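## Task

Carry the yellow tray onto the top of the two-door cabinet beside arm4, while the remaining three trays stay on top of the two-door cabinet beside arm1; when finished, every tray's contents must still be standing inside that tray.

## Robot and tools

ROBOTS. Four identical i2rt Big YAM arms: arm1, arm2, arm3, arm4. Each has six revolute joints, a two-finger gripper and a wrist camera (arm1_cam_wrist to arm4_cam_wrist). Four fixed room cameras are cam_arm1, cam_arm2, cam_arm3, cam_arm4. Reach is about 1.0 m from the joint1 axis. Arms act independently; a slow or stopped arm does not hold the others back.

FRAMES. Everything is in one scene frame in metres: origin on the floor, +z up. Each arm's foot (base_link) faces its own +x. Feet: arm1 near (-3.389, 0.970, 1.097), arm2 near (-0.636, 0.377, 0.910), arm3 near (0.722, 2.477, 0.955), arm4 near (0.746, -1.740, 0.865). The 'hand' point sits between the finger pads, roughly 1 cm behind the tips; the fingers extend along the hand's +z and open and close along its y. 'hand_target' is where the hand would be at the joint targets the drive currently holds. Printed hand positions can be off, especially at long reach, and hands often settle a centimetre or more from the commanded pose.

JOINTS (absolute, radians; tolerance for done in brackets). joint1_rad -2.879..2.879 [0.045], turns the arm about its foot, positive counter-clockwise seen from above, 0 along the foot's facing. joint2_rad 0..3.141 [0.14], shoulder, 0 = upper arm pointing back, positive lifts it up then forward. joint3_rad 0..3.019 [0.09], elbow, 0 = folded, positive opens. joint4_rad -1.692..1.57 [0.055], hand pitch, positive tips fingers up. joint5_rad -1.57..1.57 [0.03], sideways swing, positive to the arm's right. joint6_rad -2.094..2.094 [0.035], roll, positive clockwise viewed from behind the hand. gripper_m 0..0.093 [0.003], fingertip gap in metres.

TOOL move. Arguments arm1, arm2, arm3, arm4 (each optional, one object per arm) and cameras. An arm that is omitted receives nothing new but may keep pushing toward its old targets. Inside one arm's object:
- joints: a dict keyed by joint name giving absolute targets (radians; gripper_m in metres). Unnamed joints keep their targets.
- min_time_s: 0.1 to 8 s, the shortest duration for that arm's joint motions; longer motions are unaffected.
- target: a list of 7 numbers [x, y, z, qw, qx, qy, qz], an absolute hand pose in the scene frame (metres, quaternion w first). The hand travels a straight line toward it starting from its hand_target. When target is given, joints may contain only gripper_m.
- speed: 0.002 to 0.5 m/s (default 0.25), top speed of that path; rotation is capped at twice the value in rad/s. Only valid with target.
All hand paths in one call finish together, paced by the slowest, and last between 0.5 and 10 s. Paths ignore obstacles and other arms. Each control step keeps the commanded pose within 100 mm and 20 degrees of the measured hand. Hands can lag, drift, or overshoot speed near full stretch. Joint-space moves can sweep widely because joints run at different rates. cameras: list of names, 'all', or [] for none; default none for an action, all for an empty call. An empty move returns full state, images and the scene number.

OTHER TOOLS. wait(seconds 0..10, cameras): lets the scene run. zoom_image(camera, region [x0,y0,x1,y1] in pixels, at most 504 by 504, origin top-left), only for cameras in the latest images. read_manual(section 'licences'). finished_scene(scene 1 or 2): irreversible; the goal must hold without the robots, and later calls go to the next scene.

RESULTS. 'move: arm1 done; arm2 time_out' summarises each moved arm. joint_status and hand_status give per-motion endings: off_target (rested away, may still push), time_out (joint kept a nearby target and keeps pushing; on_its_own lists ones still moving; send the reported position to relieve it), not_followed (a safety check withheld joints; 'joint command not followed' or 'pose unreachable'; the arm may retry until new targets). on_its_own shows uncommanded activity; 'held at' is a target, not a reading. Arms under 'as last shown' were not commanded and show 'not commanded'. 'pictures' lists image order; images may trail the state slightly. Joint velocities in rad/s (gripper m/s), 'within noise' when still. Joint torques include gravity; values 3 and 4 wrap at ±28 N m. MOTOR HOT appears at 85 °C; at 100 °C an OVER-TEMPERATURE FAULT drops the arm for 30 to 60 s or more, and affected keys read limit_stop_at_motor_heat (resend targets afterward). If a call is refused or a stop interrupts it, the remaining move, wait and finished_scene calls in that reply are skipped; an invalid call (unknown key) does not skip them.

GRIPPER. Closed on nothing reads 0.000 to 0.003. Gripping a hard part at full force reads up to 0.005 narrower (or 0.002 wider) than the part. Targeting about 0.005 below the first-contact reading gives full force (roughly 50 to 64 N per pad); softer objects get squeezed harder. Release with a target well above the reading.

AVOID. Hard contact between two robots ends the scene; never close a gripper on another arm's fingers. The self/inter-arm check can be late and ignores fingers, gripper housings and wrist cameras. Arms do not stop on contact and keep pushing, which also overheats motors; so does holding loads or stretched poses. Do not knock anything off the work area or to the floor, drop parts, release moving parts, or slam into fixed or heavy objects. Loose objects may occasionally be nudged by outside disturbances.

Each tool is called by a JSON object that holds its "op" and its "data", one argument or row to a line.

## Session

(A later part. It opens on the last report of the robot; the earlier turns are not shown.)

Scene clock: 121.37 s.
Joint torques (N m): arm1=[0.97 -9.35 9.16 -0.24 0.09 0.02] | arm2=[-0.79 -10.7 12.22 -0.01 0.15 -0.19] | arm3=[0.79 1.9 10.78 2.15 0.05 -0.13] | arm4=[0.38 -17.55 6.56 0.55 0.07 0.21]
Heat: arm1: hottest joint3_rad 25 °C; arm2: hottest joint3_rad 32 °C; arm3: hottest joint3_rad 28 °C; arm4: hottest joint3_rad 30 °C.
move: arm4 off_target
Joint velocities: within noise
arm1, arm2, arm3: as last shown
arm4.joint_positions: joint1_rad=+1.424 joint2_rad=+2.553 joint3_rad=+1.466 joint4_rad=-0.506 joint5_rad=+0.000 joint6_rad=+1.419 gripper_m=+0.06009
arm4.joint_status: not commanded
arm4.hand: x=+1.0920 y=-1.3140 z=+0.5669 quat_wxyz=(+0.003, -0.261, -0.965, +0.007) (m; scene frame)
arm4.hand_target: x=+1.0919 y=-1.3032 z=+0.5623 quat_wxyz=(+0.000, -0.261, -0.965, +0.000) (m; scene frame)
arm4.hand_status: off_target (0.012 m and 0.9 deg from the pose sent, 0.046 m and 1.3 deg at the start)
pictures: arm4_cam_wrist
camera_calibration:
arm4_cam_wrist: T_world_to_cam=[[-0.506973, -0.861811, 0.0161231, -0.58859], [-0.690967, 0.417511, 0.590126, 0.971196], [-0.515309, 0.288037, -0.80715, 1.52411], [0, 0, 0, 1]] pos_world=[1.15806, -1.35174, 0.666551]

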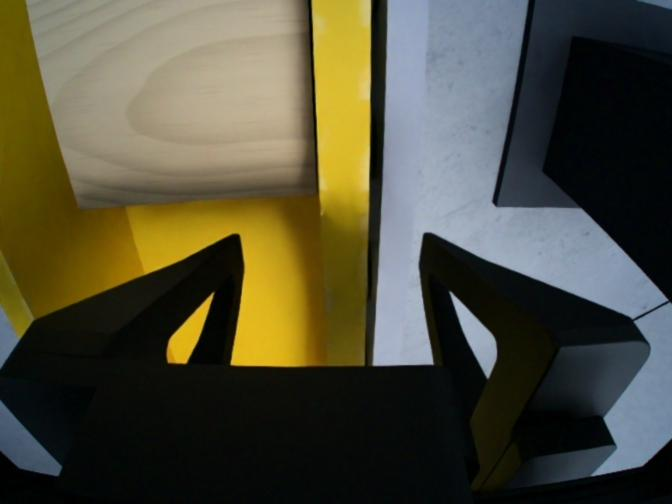

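{"op": "move", "data": {
  "arm4": {"target":[1.104,-1.310,0.557,0,0.2605,0.9655,0],"speed":0.1}
}}

{"op": "move", "data": {
  "arm4": {"joints":{"gripper_m":0.0}},
  "cameras": ["arm4_cam_wrist"]
}}

{"op": "move", "data": {
  "arm4": {"target":[1.104,-1.310,0.64,0,0.2605,0.9655,0],"speed":0.12},
  "cameras": ["arm4_cam_wrist","cam_arm4"]
}}

Scene clock: 122.93 s.
Joint torques (N m): arm1=[0.97 -9.29 9.17 -0.24 0.09 0.02] | arm2=[-0.79 -10.7 12.22 -0.02 0.15 -0.18] | arm3=[0.97 1.9 10.76 2.13 0.04 -0.11] | arm4=[-1.96 -16.91 6.76 0.54 0.09 -0.01]
Heat: arm1: hottest joint3_rad 25 °C; arm2: hottest joint3_rad 32 °C; arm3: hottest joint3_rad 28 °C; arm4: hottest joint3_rad 30 °C.
move: arm4 off_target
Joint velocities: within noise
arm1, arm2, arm3: as last shown
arm4.joint_positions: joint1_rad=+1.424 joint2_rad=+2.559 joint3_rad=+1.479 joint4_rad=-0.505 joint5_rad=+0.000 joint6_rad=+1.414 gripper_m=+0.06009
arm4.joint_status: not commanded
arm4.hand: x=+1.0951 y=-1.3102 z=+0.5660 quat_wxyz=(+0.001, -0.259, -0.966, +0.004) (m; scene frame)
arm4.hand_target: x=+1.1038 y=-1.3104 z=+0.5572 quat_wxyz=(+0.000, -0.261, -0.965, +0.000) (m; scene frame)
arm4.hand_status: off_target (0.013 m and 0.5 deg from the pose sent, 0.016 m and 0.9 deg at the start)
pictures: none

Scene clock: 123.63 s.
Joint torques (N m): arm1=[0.97 -9.29 9.16 -0.24 0.09 0.02] | arm2=[-0.79 -10.75 12.21 -0.02 0.15 -0.19] | arm3=[0.79 1.9 10.74 2.17 0.04 -0.12] | arm4=[-1.96 -17.2 6.71 0.54 0.13 0.04]
Heat: arm1: hottest joint3_rad 25 °C; arm2: hottest joint3_rad 32 °C; arm3: hottest joint3_rad 28 °C; arm4: hottest joint3_rad 30 °C.
move: arm4 off_target
Joint velocities: within noise
arm1, arm2, arm3: as last shown
arm4.joint_positions: joint1_rad=+1.424 joint2_rad=+2.560 joint3_rad=+1.479 joint4_rad=-0.505 joint5_rad=-0.001 joint6_rad=+1.411 gripper_m=+0.01104
arm4.joint_status: gripper_m off_target (ended at +0.01106, target +0.00000)
arm4.hand: x=+1.0947 y=-1.3103 z=+0.5654 quat_wxyz=(+0.002, -0.258, -0.966, +0.004) (m; scene frame)
arm4.hand_target: x=+1.1039 y=-1.3103 z=+0.5574 quat_wxyz=(+0.000, -0.261, -0.965, +0.000) (m; scene frame)
arm4.hand_status: not commanded
pictures: arm4_cam_wrist
camera_calibration:
arm4_cam_wrist: T_world_to_cam=[[-0.500446, -0.865715, 0.00951175, -0.592406], [-0.695942, 0.408792, 0.590384, 0.966327], [-0.514993, 0.288836, -0.807066, 1.52394], [0, 0, 0, 1]] pos_world=[1.16086, -1.34805, 0.665048]

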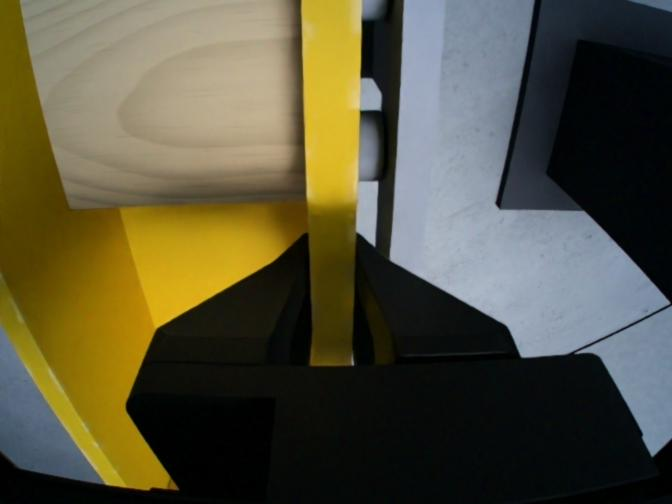

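Scene clock: 125.17 s.
Joint torques (N m): arm1=[0.97 -9.35 9.16 -0.24 0.09 0.02] | arm2=[-0.73 -10.7 12.21 -0.02 0.15 -0.19] | arm3=[0.85 1.85 10.77 2.15 0.04 -0.11] | arm4=[-1.96 -20.48 5.7 -0.08 0.16 0.11]
Heat: arm1: hottest joint3_rad 25 °C; arm2: hottest joint3_rad 33 °C; arm3: hottest joint3_rad 28 °C; arm4: hottest joint3_rad 30 °C.
move: arm4 off_target
Joint velocities: within noise
arm1, arm2, arm3: as last shown
arm4.joint_positions: joint1_rad=+1.424 joint2_rad=+2.428 joint3_rad=+1.413 joint4_rad=-0.593 joint5_rad=-0.001 joint6_rad=+1.404 gripper_m=+0.01104
arm4.joint_status: not commanded
arm4.hand: x=+1.0900 y=-1.3160 z=+0.6232 quat_wxyz=(+0.007, -0.255, -0.967, +0.014) (m; scene frame)
arm4.hand_target: x=+1.1040 y=-1.3103 z=+0.6399 quat_wxyz=(+0.000, -0.261, -0.965, +0.000) (m; scene frame)
arm4.hand_status: off_target (0.023 m and 1.9 deg from the pose sent, 0.075 m and 0.6 deg at the start)
pictures: arm4_cam_wrist, cam_arm4
camera_calibration:
arm4_cam_wrist: T_world_to_cam=[[-0.494577, -0.868546, 0.0319465, -0.624437], [-0.689847, 0.414648, 0.593446, 0.930396], [-0.528682, 0.271467, -0.80424, 1.56005], [0, 0, 0, 1]] pos_world=[1.15777, -1.35164, 0.722461]

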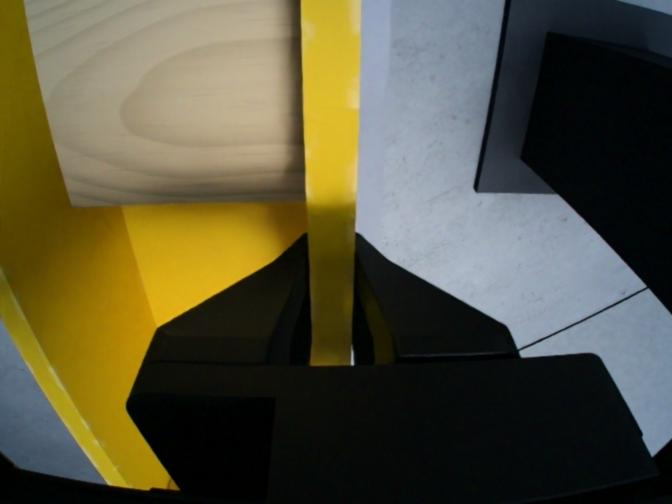

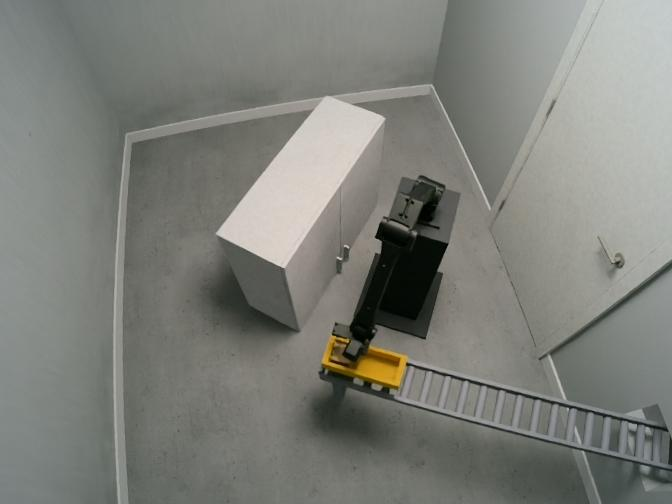

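{"op": "move", "data": {
  "arm4": {"target":[1.08,-1.34,1.05,0,0.2605,0.9655,0],"speed":0.25}
}}

{"op": "move", "data": {
  "arm4": {"joints":{"joint1_rad":-0.157,"joint6_rad":1.577},"min_time_s":3.5},
  "cameras": ["arm4_cam_wrist","cam_arm4"]
}}

Scene clock: 128.47 s.
Joint torques (N m): arm1=[1.03 -9.41 9.16 -0.24 0.09 0.02] | arm2=[-0.79 -10.7 12.21 -0.01 0.15 -0.18] | arm3=[0.91 1.85 10.81 2.13 0.05 -0.11] | arm4=[-2.14 -15.38 14.79 -0.23 0.18 0.1]
Heat: arm1: hottest joint3_rad 25 °C; arm2: hottest joint3_rad 33 °C; arm3: hottest joint3_rad 29 °C; arm4: hottest joint3_rad 29 °C.
move: arm4 off_target
Joint velocities: within noise
arm1.joint_positions: joint1_rad=+1.908 joint2_rad=+1.519 joint3_rad=+1.216 joint4_rad=-1.267 joint5_rad=+0.014 joint6_rad=+1.748 gripper_m=+0.03995
arm1.joint_status: not commanded
arm1.hand: x=-3.3057 y=+0.5458 z=+1.2542 quat_wxyz=(+0.009, +1.000, +0.012, -0.003) (m; scene frame)
arm1.hand_target: x=-3.3002 y=+0.5500 z=+1.2501 quat_wxyz=(+0.000, +1.000, +0.015, -0.005) (m; scene frame)
arm1.hand_status: not commanded
arm2.joint_positions: joint1_rad=+0.734 joint2_rad=+1.465 joint3_rad=+1.189 joint4_rad=-1.360 joint5_rad=-0.003 joint6_rad=+1.272 gripper_m=+0.03995
arm2.joint_status: not commanded
arm2.hand: x=-0.9334 y=+0.1111 z=+1.0757 quat_wxyz=(-0.024, +0.963, -0.268, +0.016) (m; scene frame)
arm2.hand_target: x=-0.9490 y=+0.1010 z=+1.1001 quat_wxyz=(+0.000, +0.964, -0.267, +0.000) (m; scene frame)
arm2.hand_status: not commanded
arm3.joint_positions: joint1_rad=-0.869 joint2_rad=+0.639 joint3_rad=+1.368 joint4_rad=-1.495 joint5_rad=-0.125 joint6_rad=+0.677 gripper_m=+0.09396
arm3.joint_status: not commanded
arm3.hand: x=+0.9311 y=+2.4316 z=+1.4532 quat_wxyz=(-0.381, -0.410, -0.818, -0.131) (m; scene frame)
arm3.hand_target: x=+0.9299 y=+2.4320 z=+1.4659 quat_wxyz=(-0.395, -0.406, -0.813, -0.133) (m; scene frame)
arm3.hand_status: not commanded
arm4.joint_positions: joint1_rad=+1.424 joint2_rad=+1.732 joint3_rad=+1.487 joint4_rad=-1.399 joint5_rad=-0.001 joint6_rad=+1.404 gripper_m=+0.01104
arm4.joint_status: not commanded
arm4.hand: x=+1.0613 y=-1.3508 z=+1.0216 quat_wxyz=(+0.014, -0.255, -0.966, +0.031) (m; scene frame)
arm4.hand_target: x=+1.0790 y=-1.3415 z=+1.0504 quat_wxyz=(-0.001, -0.261, -0.965, +0.000) (m; scene frame)
arm4.hand_status: off_target (0.036 m and 3.9 deg from the pose sent, 0.428 m and 1.9 deg at the start)
pictures: none

Scene clock: 132.53 s.
Joint torques (N m): arm1=[0.97 -9.35 9.16 -0.24 0.09 0.02] | arm2=[-0.73 -10.7 12.22 -0.02 0.15 -0.19] | arm3=[0.97 1.96 10.77 2.18 0.05 -0.13] | arm4=[-0.5 -15.38 14.75 -0.25 0.14 0.21]
Heat: arm1: hottest joint3_rad 25 °C; arm2: hottest joint3_rad 33 °C; arm3: hottest joint3_rad 29 °C; arm4: hottest joint3_rad 30 °C.
move: arm4 done
Joint velocities: within noise
arm1, arm2, arm3: as last shown
arm4.joint_positions: joint1_rad=-0.158 joint2_rad=+1.732 joint3_rad=+1.487 joint4_rad=-1.399 joint5_rad=-0.001 joint6_rad=+1.568 gripper_m=+0.01104
arm4.joint_status: all done
arm4.hand: x=+1.1310 y=-2.0614 z=+1.0190 quat_wxyz=(+0.035, -0.904, -0.426, +0.012) (m; scene frame)
arm4.hand_target: x=+1.1455 y=-2.0730 z=+1.0476 quat_wxyz=(+0.003, -0.906, -0.423, -0.002) (m; scene frame)
arm4.hand_status: not commanded
pictures: arm4_cam_wrist, cam_arm4
camera_calibration:
arm4_cam_wrist: T_world_to_cam=[[-0.767604, 0.636643, 0.0739533, 2.10462], [0.546982, 0.590579, 0.593318, -0.00321788], [0.334057, 0.495885, -0.801564, 1.58655], [0, 0, 0, 1]] pos_world=[1.08728, -2.12474, 1.11798]

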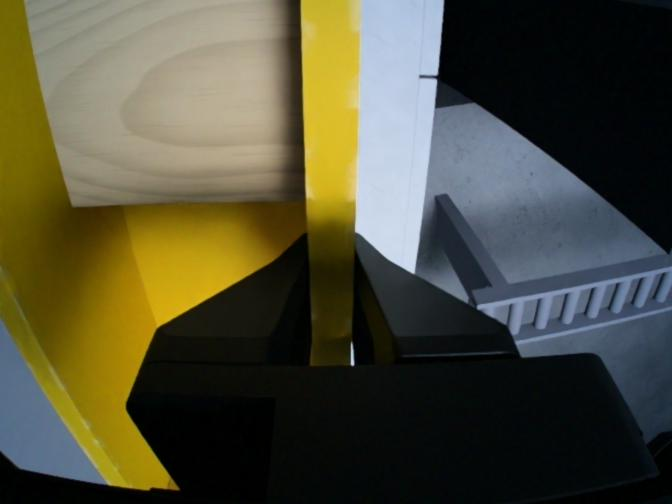

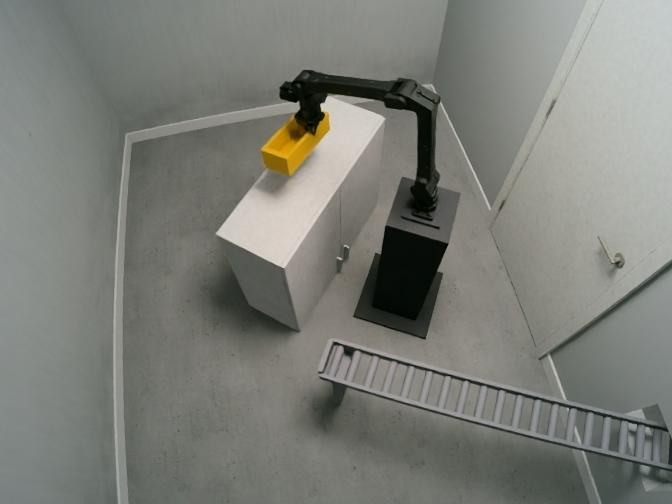

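{"op": "move", "data": {
  "arm4": {"target":[1.137,-2.065,0.89,0,0.906,0.423,0],"speed":0.2},
  "cameras": ["cam_arm4","arm4_cam_wrist"]
}}

{"op": "zoom_image", "data": {
  "camera": "cam_arm4",
  "region": [210, 80, 400, 280]
}}

Scene clock: 135.07 s.
Joint torques (N m): arm1=[0.97 -9.35 9.17 -0.23 0.09 0.02] | arm2=[-0.79 -10.7 12.22 -0.01 0.15 -0.19] | arm3=[0.73 1.9 10.78 2.15 0.05 -0.12] | arm4=[-0.32 -16.21 9.11 0.62 0.24 0.22]
Heat: arm1: hottest joint3_rad 25 °C; arm2: hottest joint3_rad 34 °C; arm3: hottest joint3_rad 29 °C; arm4: hottest joint3_rad 30 °C.
move: arm4 off_target
Joint velocities: within noise
arm1, arm2, arm3: as last shown
arm4.joint_positions: joint1_rad=-0.158 joint2_rad=+1.856 joint3_rad=+1.253 joint4_rad=-1.016 joint5_rad=+0.003 joint6_rad=+1.568 gripper_m=+0.01104
arm4.joint_status: not commanded
arm4.hand: x=+1.1270 y=-2.0577 z=+0.8764 quat_wxyz=(+0.022, -0.904, -0.426, +0.008) (m; scene frame)
arm4.hand_target: x=+1.1367 y=-2.0649 z=+0.8902 quat_wxyz=(+0.000, -0.906, -0.423, +0.000) (m; scene frame)
arm4.hand_status: off_target (0.018 m and 2.7 deg from the pose sent, 0.129 m and 4.3 deg at the start)
pictures: arm4_cam_wrist, cam_arm4
camera_calibration:
arm4_cam_wrist: T_world_to_cam=[[-0.768727, 0.637828, 0.0472679, 2.13686], [0.536217, 0.602449, 0.591207, 0.119822], [0.348612, 0.479822, -0.805134, 1.4255], [0, 0, 0, 1]] pos_world=[1.08147, -2.11912, 0.975869]

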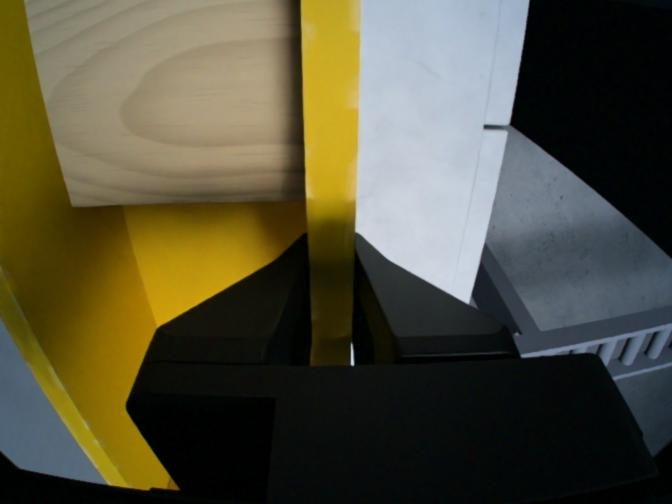

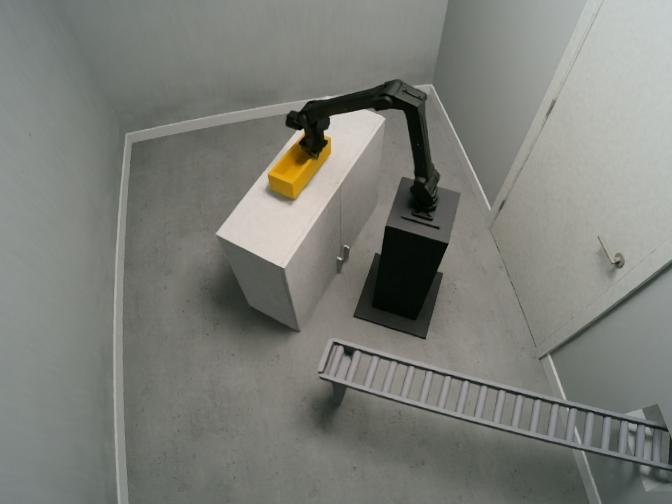

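Scaled by 2.520 from the camera's 672x504 image, which has a finer 960x720 frame.

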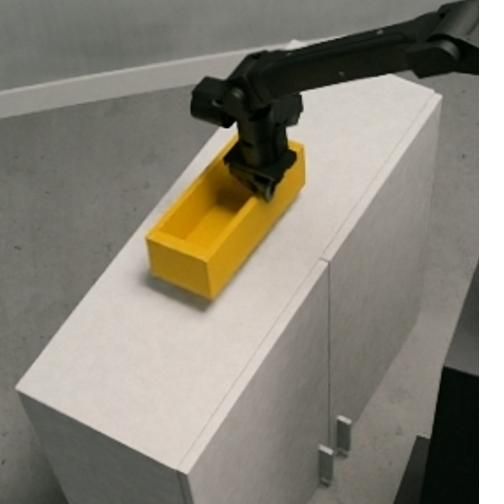

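{"op": "move", "data": {
  "arm4": {"target":[1.13,-2.06,0.835,0,0.906,0.423,0],"speed":0.1},
  "cameras": ["cam_arm4"]
}}

{"op": "zoom_image", "data": {
  "camera": "cam_arm4",
  "region": [210, 80, 400, 280]
}}

Scene clock: 136.53 s.
Joint torques (N m): arm1=[0.97 -9.29 9.16 -0.24 0.09 0.02] | arm2=[-0.73 -10.7 12.22 -0.02 0.15 -0.19] | arm3=[0.79 1.73 10.77 2.11 0.05 -0.12] | arm4=[-0.44 -14.56 7.58 0.64 -0.04 0.16]
Heat: arm1: hottest joint3_rad 25 °C; arm2: hottest joint3_rad 34 °C; arm3: hottest joint3_rad 29 °C; arm4: hottest joint3_rad 30 °C.
move: arm4 done
Joint velocities: within noise
arm1, arm2, arm3: as last shown
arm4.joint_positions: joint1_rad=-0.158 joint2_rad=+1.900 joint3_rad=+1.193 joint4_rad=-0.875 joint5_rad=+0.010 joint6_rad=+1.572 gripper_m=+0.01104
arm4.joint_status: not commanded
arm4.hand: x=+1.1263 y=-2.0586 z=+0.8365 quat_wxyz=(+0.004, -0.905, -0.425, +0.004) (m; scene frame)
arm4.hand_target: x=+1.1299 y=-2.0600 z=+0.8350 quat_wxyz=(+0.000, -0.906, -0.423, +0.000) (m; scene frame)
arm4.hand_status: done (0.004 m and 0.7 deg from the pose sent, 0.042 m and 2.7 deg at the start)
pictures: cam_arm4

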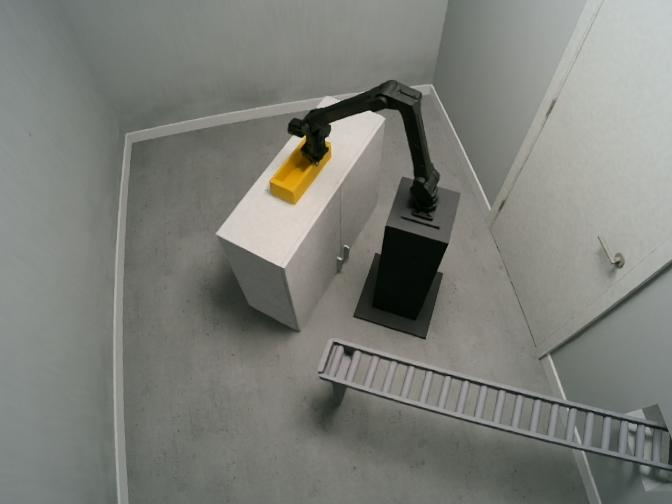

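Scaled by 2.520 from the camera's 672x504 image, which has a finer 960x720 frame.

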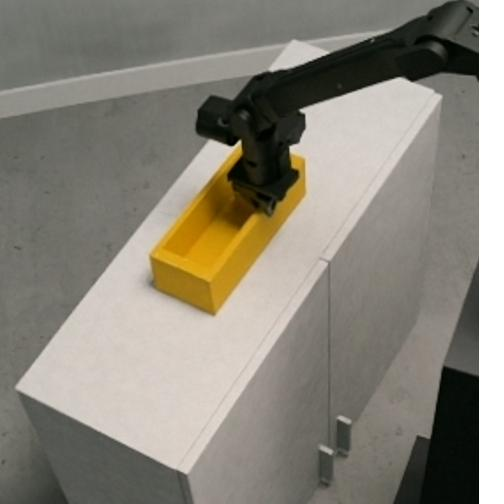

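{"op": "move", "data": {
  "arm4": {"target":[1.13,-2.06,0.81,0,0.906,0.423,0],"speed":0.08},
  "cameras": ["cam_arm4"]
}}

{"op": "zoom_image", "data": {
  "camera": "cam_arm4",
  "region": [210, 80, 400, 280]
}}

Scene clock: 137.73 s.
Joint torques (N m): arm1=[1.03 -9.35 9.17 -0.24 0.09 0.02] | arm2=[-0.73 -10.7 12.22 -0.02 0.15 -0.18] | arm3=[0.79 1.85 10.78 2.13 0.05 -0.11] | arm4=[-0.5 -12.16 6.54 1.51 -0.08 0.15]
Heat: arm1: hottest joint3_rad 26 °C; arm2: hottest joint3_rad 34 °C; arm3: hottest joint3_rad 29 °C; arm4: hottest joint3_rad 30 °C.
move: arm4 off_target
Joint velocities: within noise
arm1, arm2, arm3: as last shown
arm4.joint_positions: joint1_rad=-0.158 joint2_rad=+1.908 joint3_rad=+1.189 joint4_rad=-0.836 joint5_rad=+0.011 joint6_rad=+1.572 gripper_m=+0.01104
arm4.joint_status: not commanded
arm4.hand: x=+1.1312 y=-2.0628 z=+0.8317 quat_wxyz=(-0.009, -0.905, -0.424, -0.001) (m; scene frame)
arm4.hand_target: x=+1.1293 y=-2.0595 z=+0.8107 quat_wxyz=(+0.000, -0.906, -0.423, +0.000) (m; scene frame)
arm4.hand_status: off_target (0.022 m and 1.1 deg from the pose sent, 0.027 m and 0.6 deg at the start)
pictures: cam_arm4

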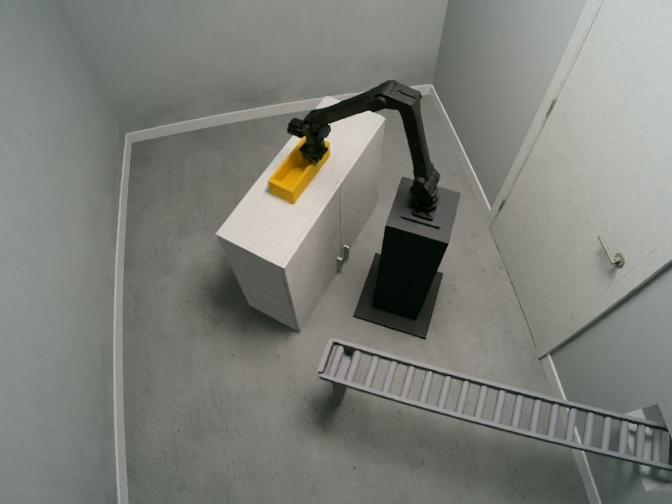

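Scaled by 2.520 from the camera's 672x504 image, which has a finer 960x720 frame.

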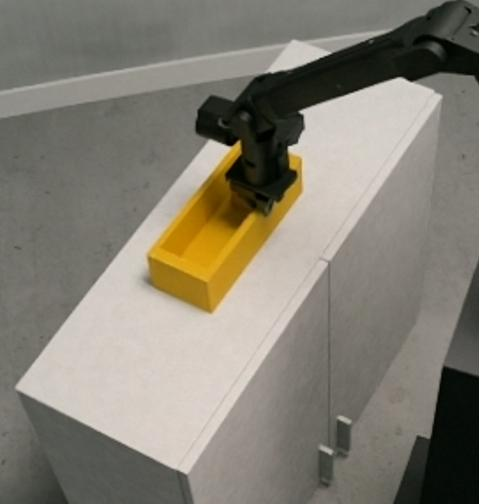

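{"op": "move", "data": {
  "arm4": {"target":[1.131,-2.062,0.828,0,0.906,0.423,0],"speed":0.1}
}}

{"op": "move", "data": {
  "arm4": {"joints":{"gripper_m":0.045}}
}}

{"op": "move", "data": {
  "arm4": {"target":[1.125,-2.055,1.0,0,0.906,0.423,0],"speed":0.2},
  "cameras": ["cam_arm4","cam_arm1","arm4_cam_wrist"]
}}

{"op": "zoom_image", "data": {
  "camera": "cam_arm4",
  "region": [210, 80, 400, 280]
}}

Scene clock: 139.07 s.
Joint torques (N m): arm1=[0.97 -9.35 9.17 -0.24 0.09 0.02] | arm2=[-0.73 -10.7 12.21 -0.01 0.14 -0.19] | arm3=[0.79 2.02 10.76 2.13 0.04 -0.12] | arm4=[-0.62 -13.98 8.18 -0.34 -0.08 0.13]
Heat: arm1: hottest joint3_rad 26 °C; arm2: hottest joint3_rad 34 °C; arm3: hottest joint3_rad 29 °C; arm4: hottest joint3_rad 30 °C.
move: arm4 done
Joint velocities: within noise
arm1, arm2, arm3: as last shown
arm4.joint_positions: joint1_rad=-0.158 joint2_rad=+1.908 joint3_rad=+1.189 joint4_rad=-0.838 joint5_rad=+0.011 joint6_rad=+1.572 gripper_m=+0.01104
arm4.joint_status: not commanded
arm4.hand: x=+1.1306 y=-2.0622 z=+0.8315 quat_wxyz=(-0.008, -0.905, -0.424, -0.001) (m; scene frame)
arm4.hand_target: x=+1.1309 y=-2.0619 z=+0.8279 quat_wxyz=(+0.000, -0.906, -0.423, +0.000) (m; scene frame)
arm4.hand_status: done (0.004 m and 0.9 deg from the pose sent, 0.004 m and 1.1 deg at the start)
pictures: none

Scene clock: 139.70 s.
Joint torques (N m): arm1=[0.97 -9.35 9.16 -0.24 0.09 0.02] | arm2=[-0.73 -10.7 12.22 -0.02 0.15 -0.18] | arm3=[0.85 1.9 10.81 2.14 0.04 -0.12] | arm4=[-0.56 -14.1 8.14 -0.18 0.03 0.13]
Heat: arm1: hottest joint3_rad 26 °C; arm2: hottest joint3_rad 34 °C; arm3: hottest joint3_rad 29 °C; arm4: hottest joint3_rad 30 °C.
move: arm4 done
Joint velocities: within noise
arm1, arm2, arm3: as last shown
arm4.joint_positions: joint1_rad=-0.158 joint2_rad=+1.908 joint3_rad=+1.189 joint4_rad=-0.841 joint5_rad=+0.009 joint6_rad=+1.572 gripper_m=+0.04484
arm4.joint_status: all done
arm4.hand: x=+1.1302 y=-2.0613 z=+0.8313 quat_wxyz=(-0.006, -0.905, -0.424, -0.001) (m; scene frame)
arm4.hand_target: x=+1.1309 y=-2.0620 z=+0.8280 quat_wxyz=(+0.000, -0.906, -0.423, +0.000) (m; scene frame)
arm4.hand_status: not commanded
pictures: none

Scene clock: 141.37 s.
Joint torques (N m): arm1=[0.97 -9.35 9.17 -0.24 0.09 0.01] | arm2=[-0.79 -10.7 12.22 -0.01 0.15 -0.18] | arm3=[0.91 1.9 10.77 2.17 0.03 -0.11] | arm4=[-0.15 -13.22 12.37 -0.24 0.03 0.19]
Heat: arm1: hottest joint3_rad 26 °C; arm2: hottest joint3_rad 34 °C; arm3: hottest joint3_rad 29 °C; arm4: hottest joint3_rad 30 °C.
move: arm4 off_target
Joint velocities: within noise
arm1, arm2, arm3: as last shown
arm4.joint_positions: joint1_rad=-0.158 joint2_rad=+1.672 joint3_rad=+1.326 joint4_rad=-1.251 joint5_rad=+0.008 joint6_rad=+1.572 gripper_m=+0.04495
arm4.joint_status: not commanded
arm4.hand: x=+1.1136 y=-2.0487 z=+0.9885 quat_wxyz=(+0.011, -0.905, -0.425, +0.006) (m; scene frame)
arm4.hand_target: x=+1.1245 y=-2.0547 z=+1.0000 quat_wxyz=(+0.000, -0.906, -0.423, +0.000) (m; scene frame)
arm4.hand_status: off_target (0.017 m and 1.5 deg from the pose sent, 0.169 m and 0.7 deg at the start)
pictures: arm4_cam_wrist, cam_arm1, cam_arm4
camera_calibration:
arm4_cam_wrist: T_world_to_cam=[[-0.766797, 0.641348, 0.0263443, 2.14126], [0.531043, 0.610792, 0.587304, 0.0820918], [0.360576, 0.464333, -0.808937, 1.47475], [0, 0, 0, 1]] pos_world=[1.06656, -2.10821, 1.08836]

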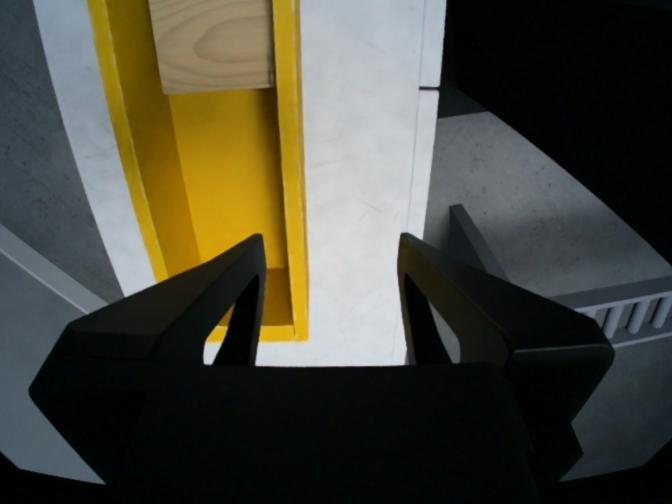

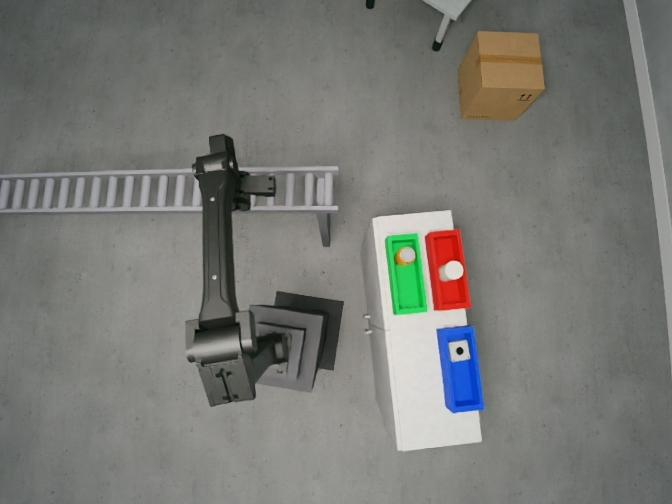

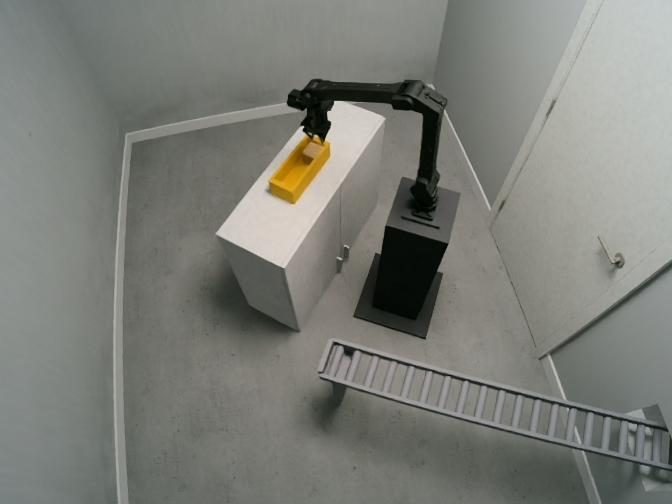

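Scaled by 2.520 from the camera's 672x504 image, which has a finer 960x720 frame.

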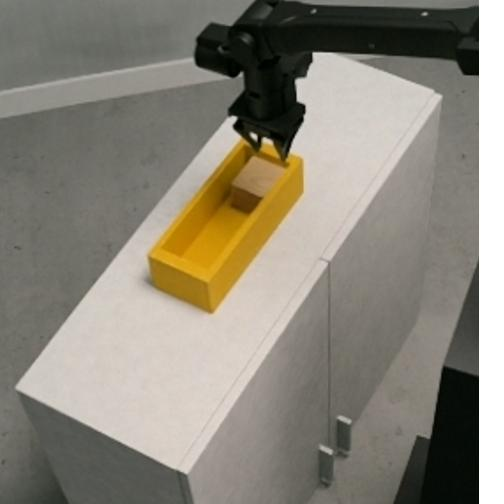

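Done and stable; others undisturbed.

{"op": "finished_scene", "data": {
  "scene": 1
}}

The scene is finished: the task was done.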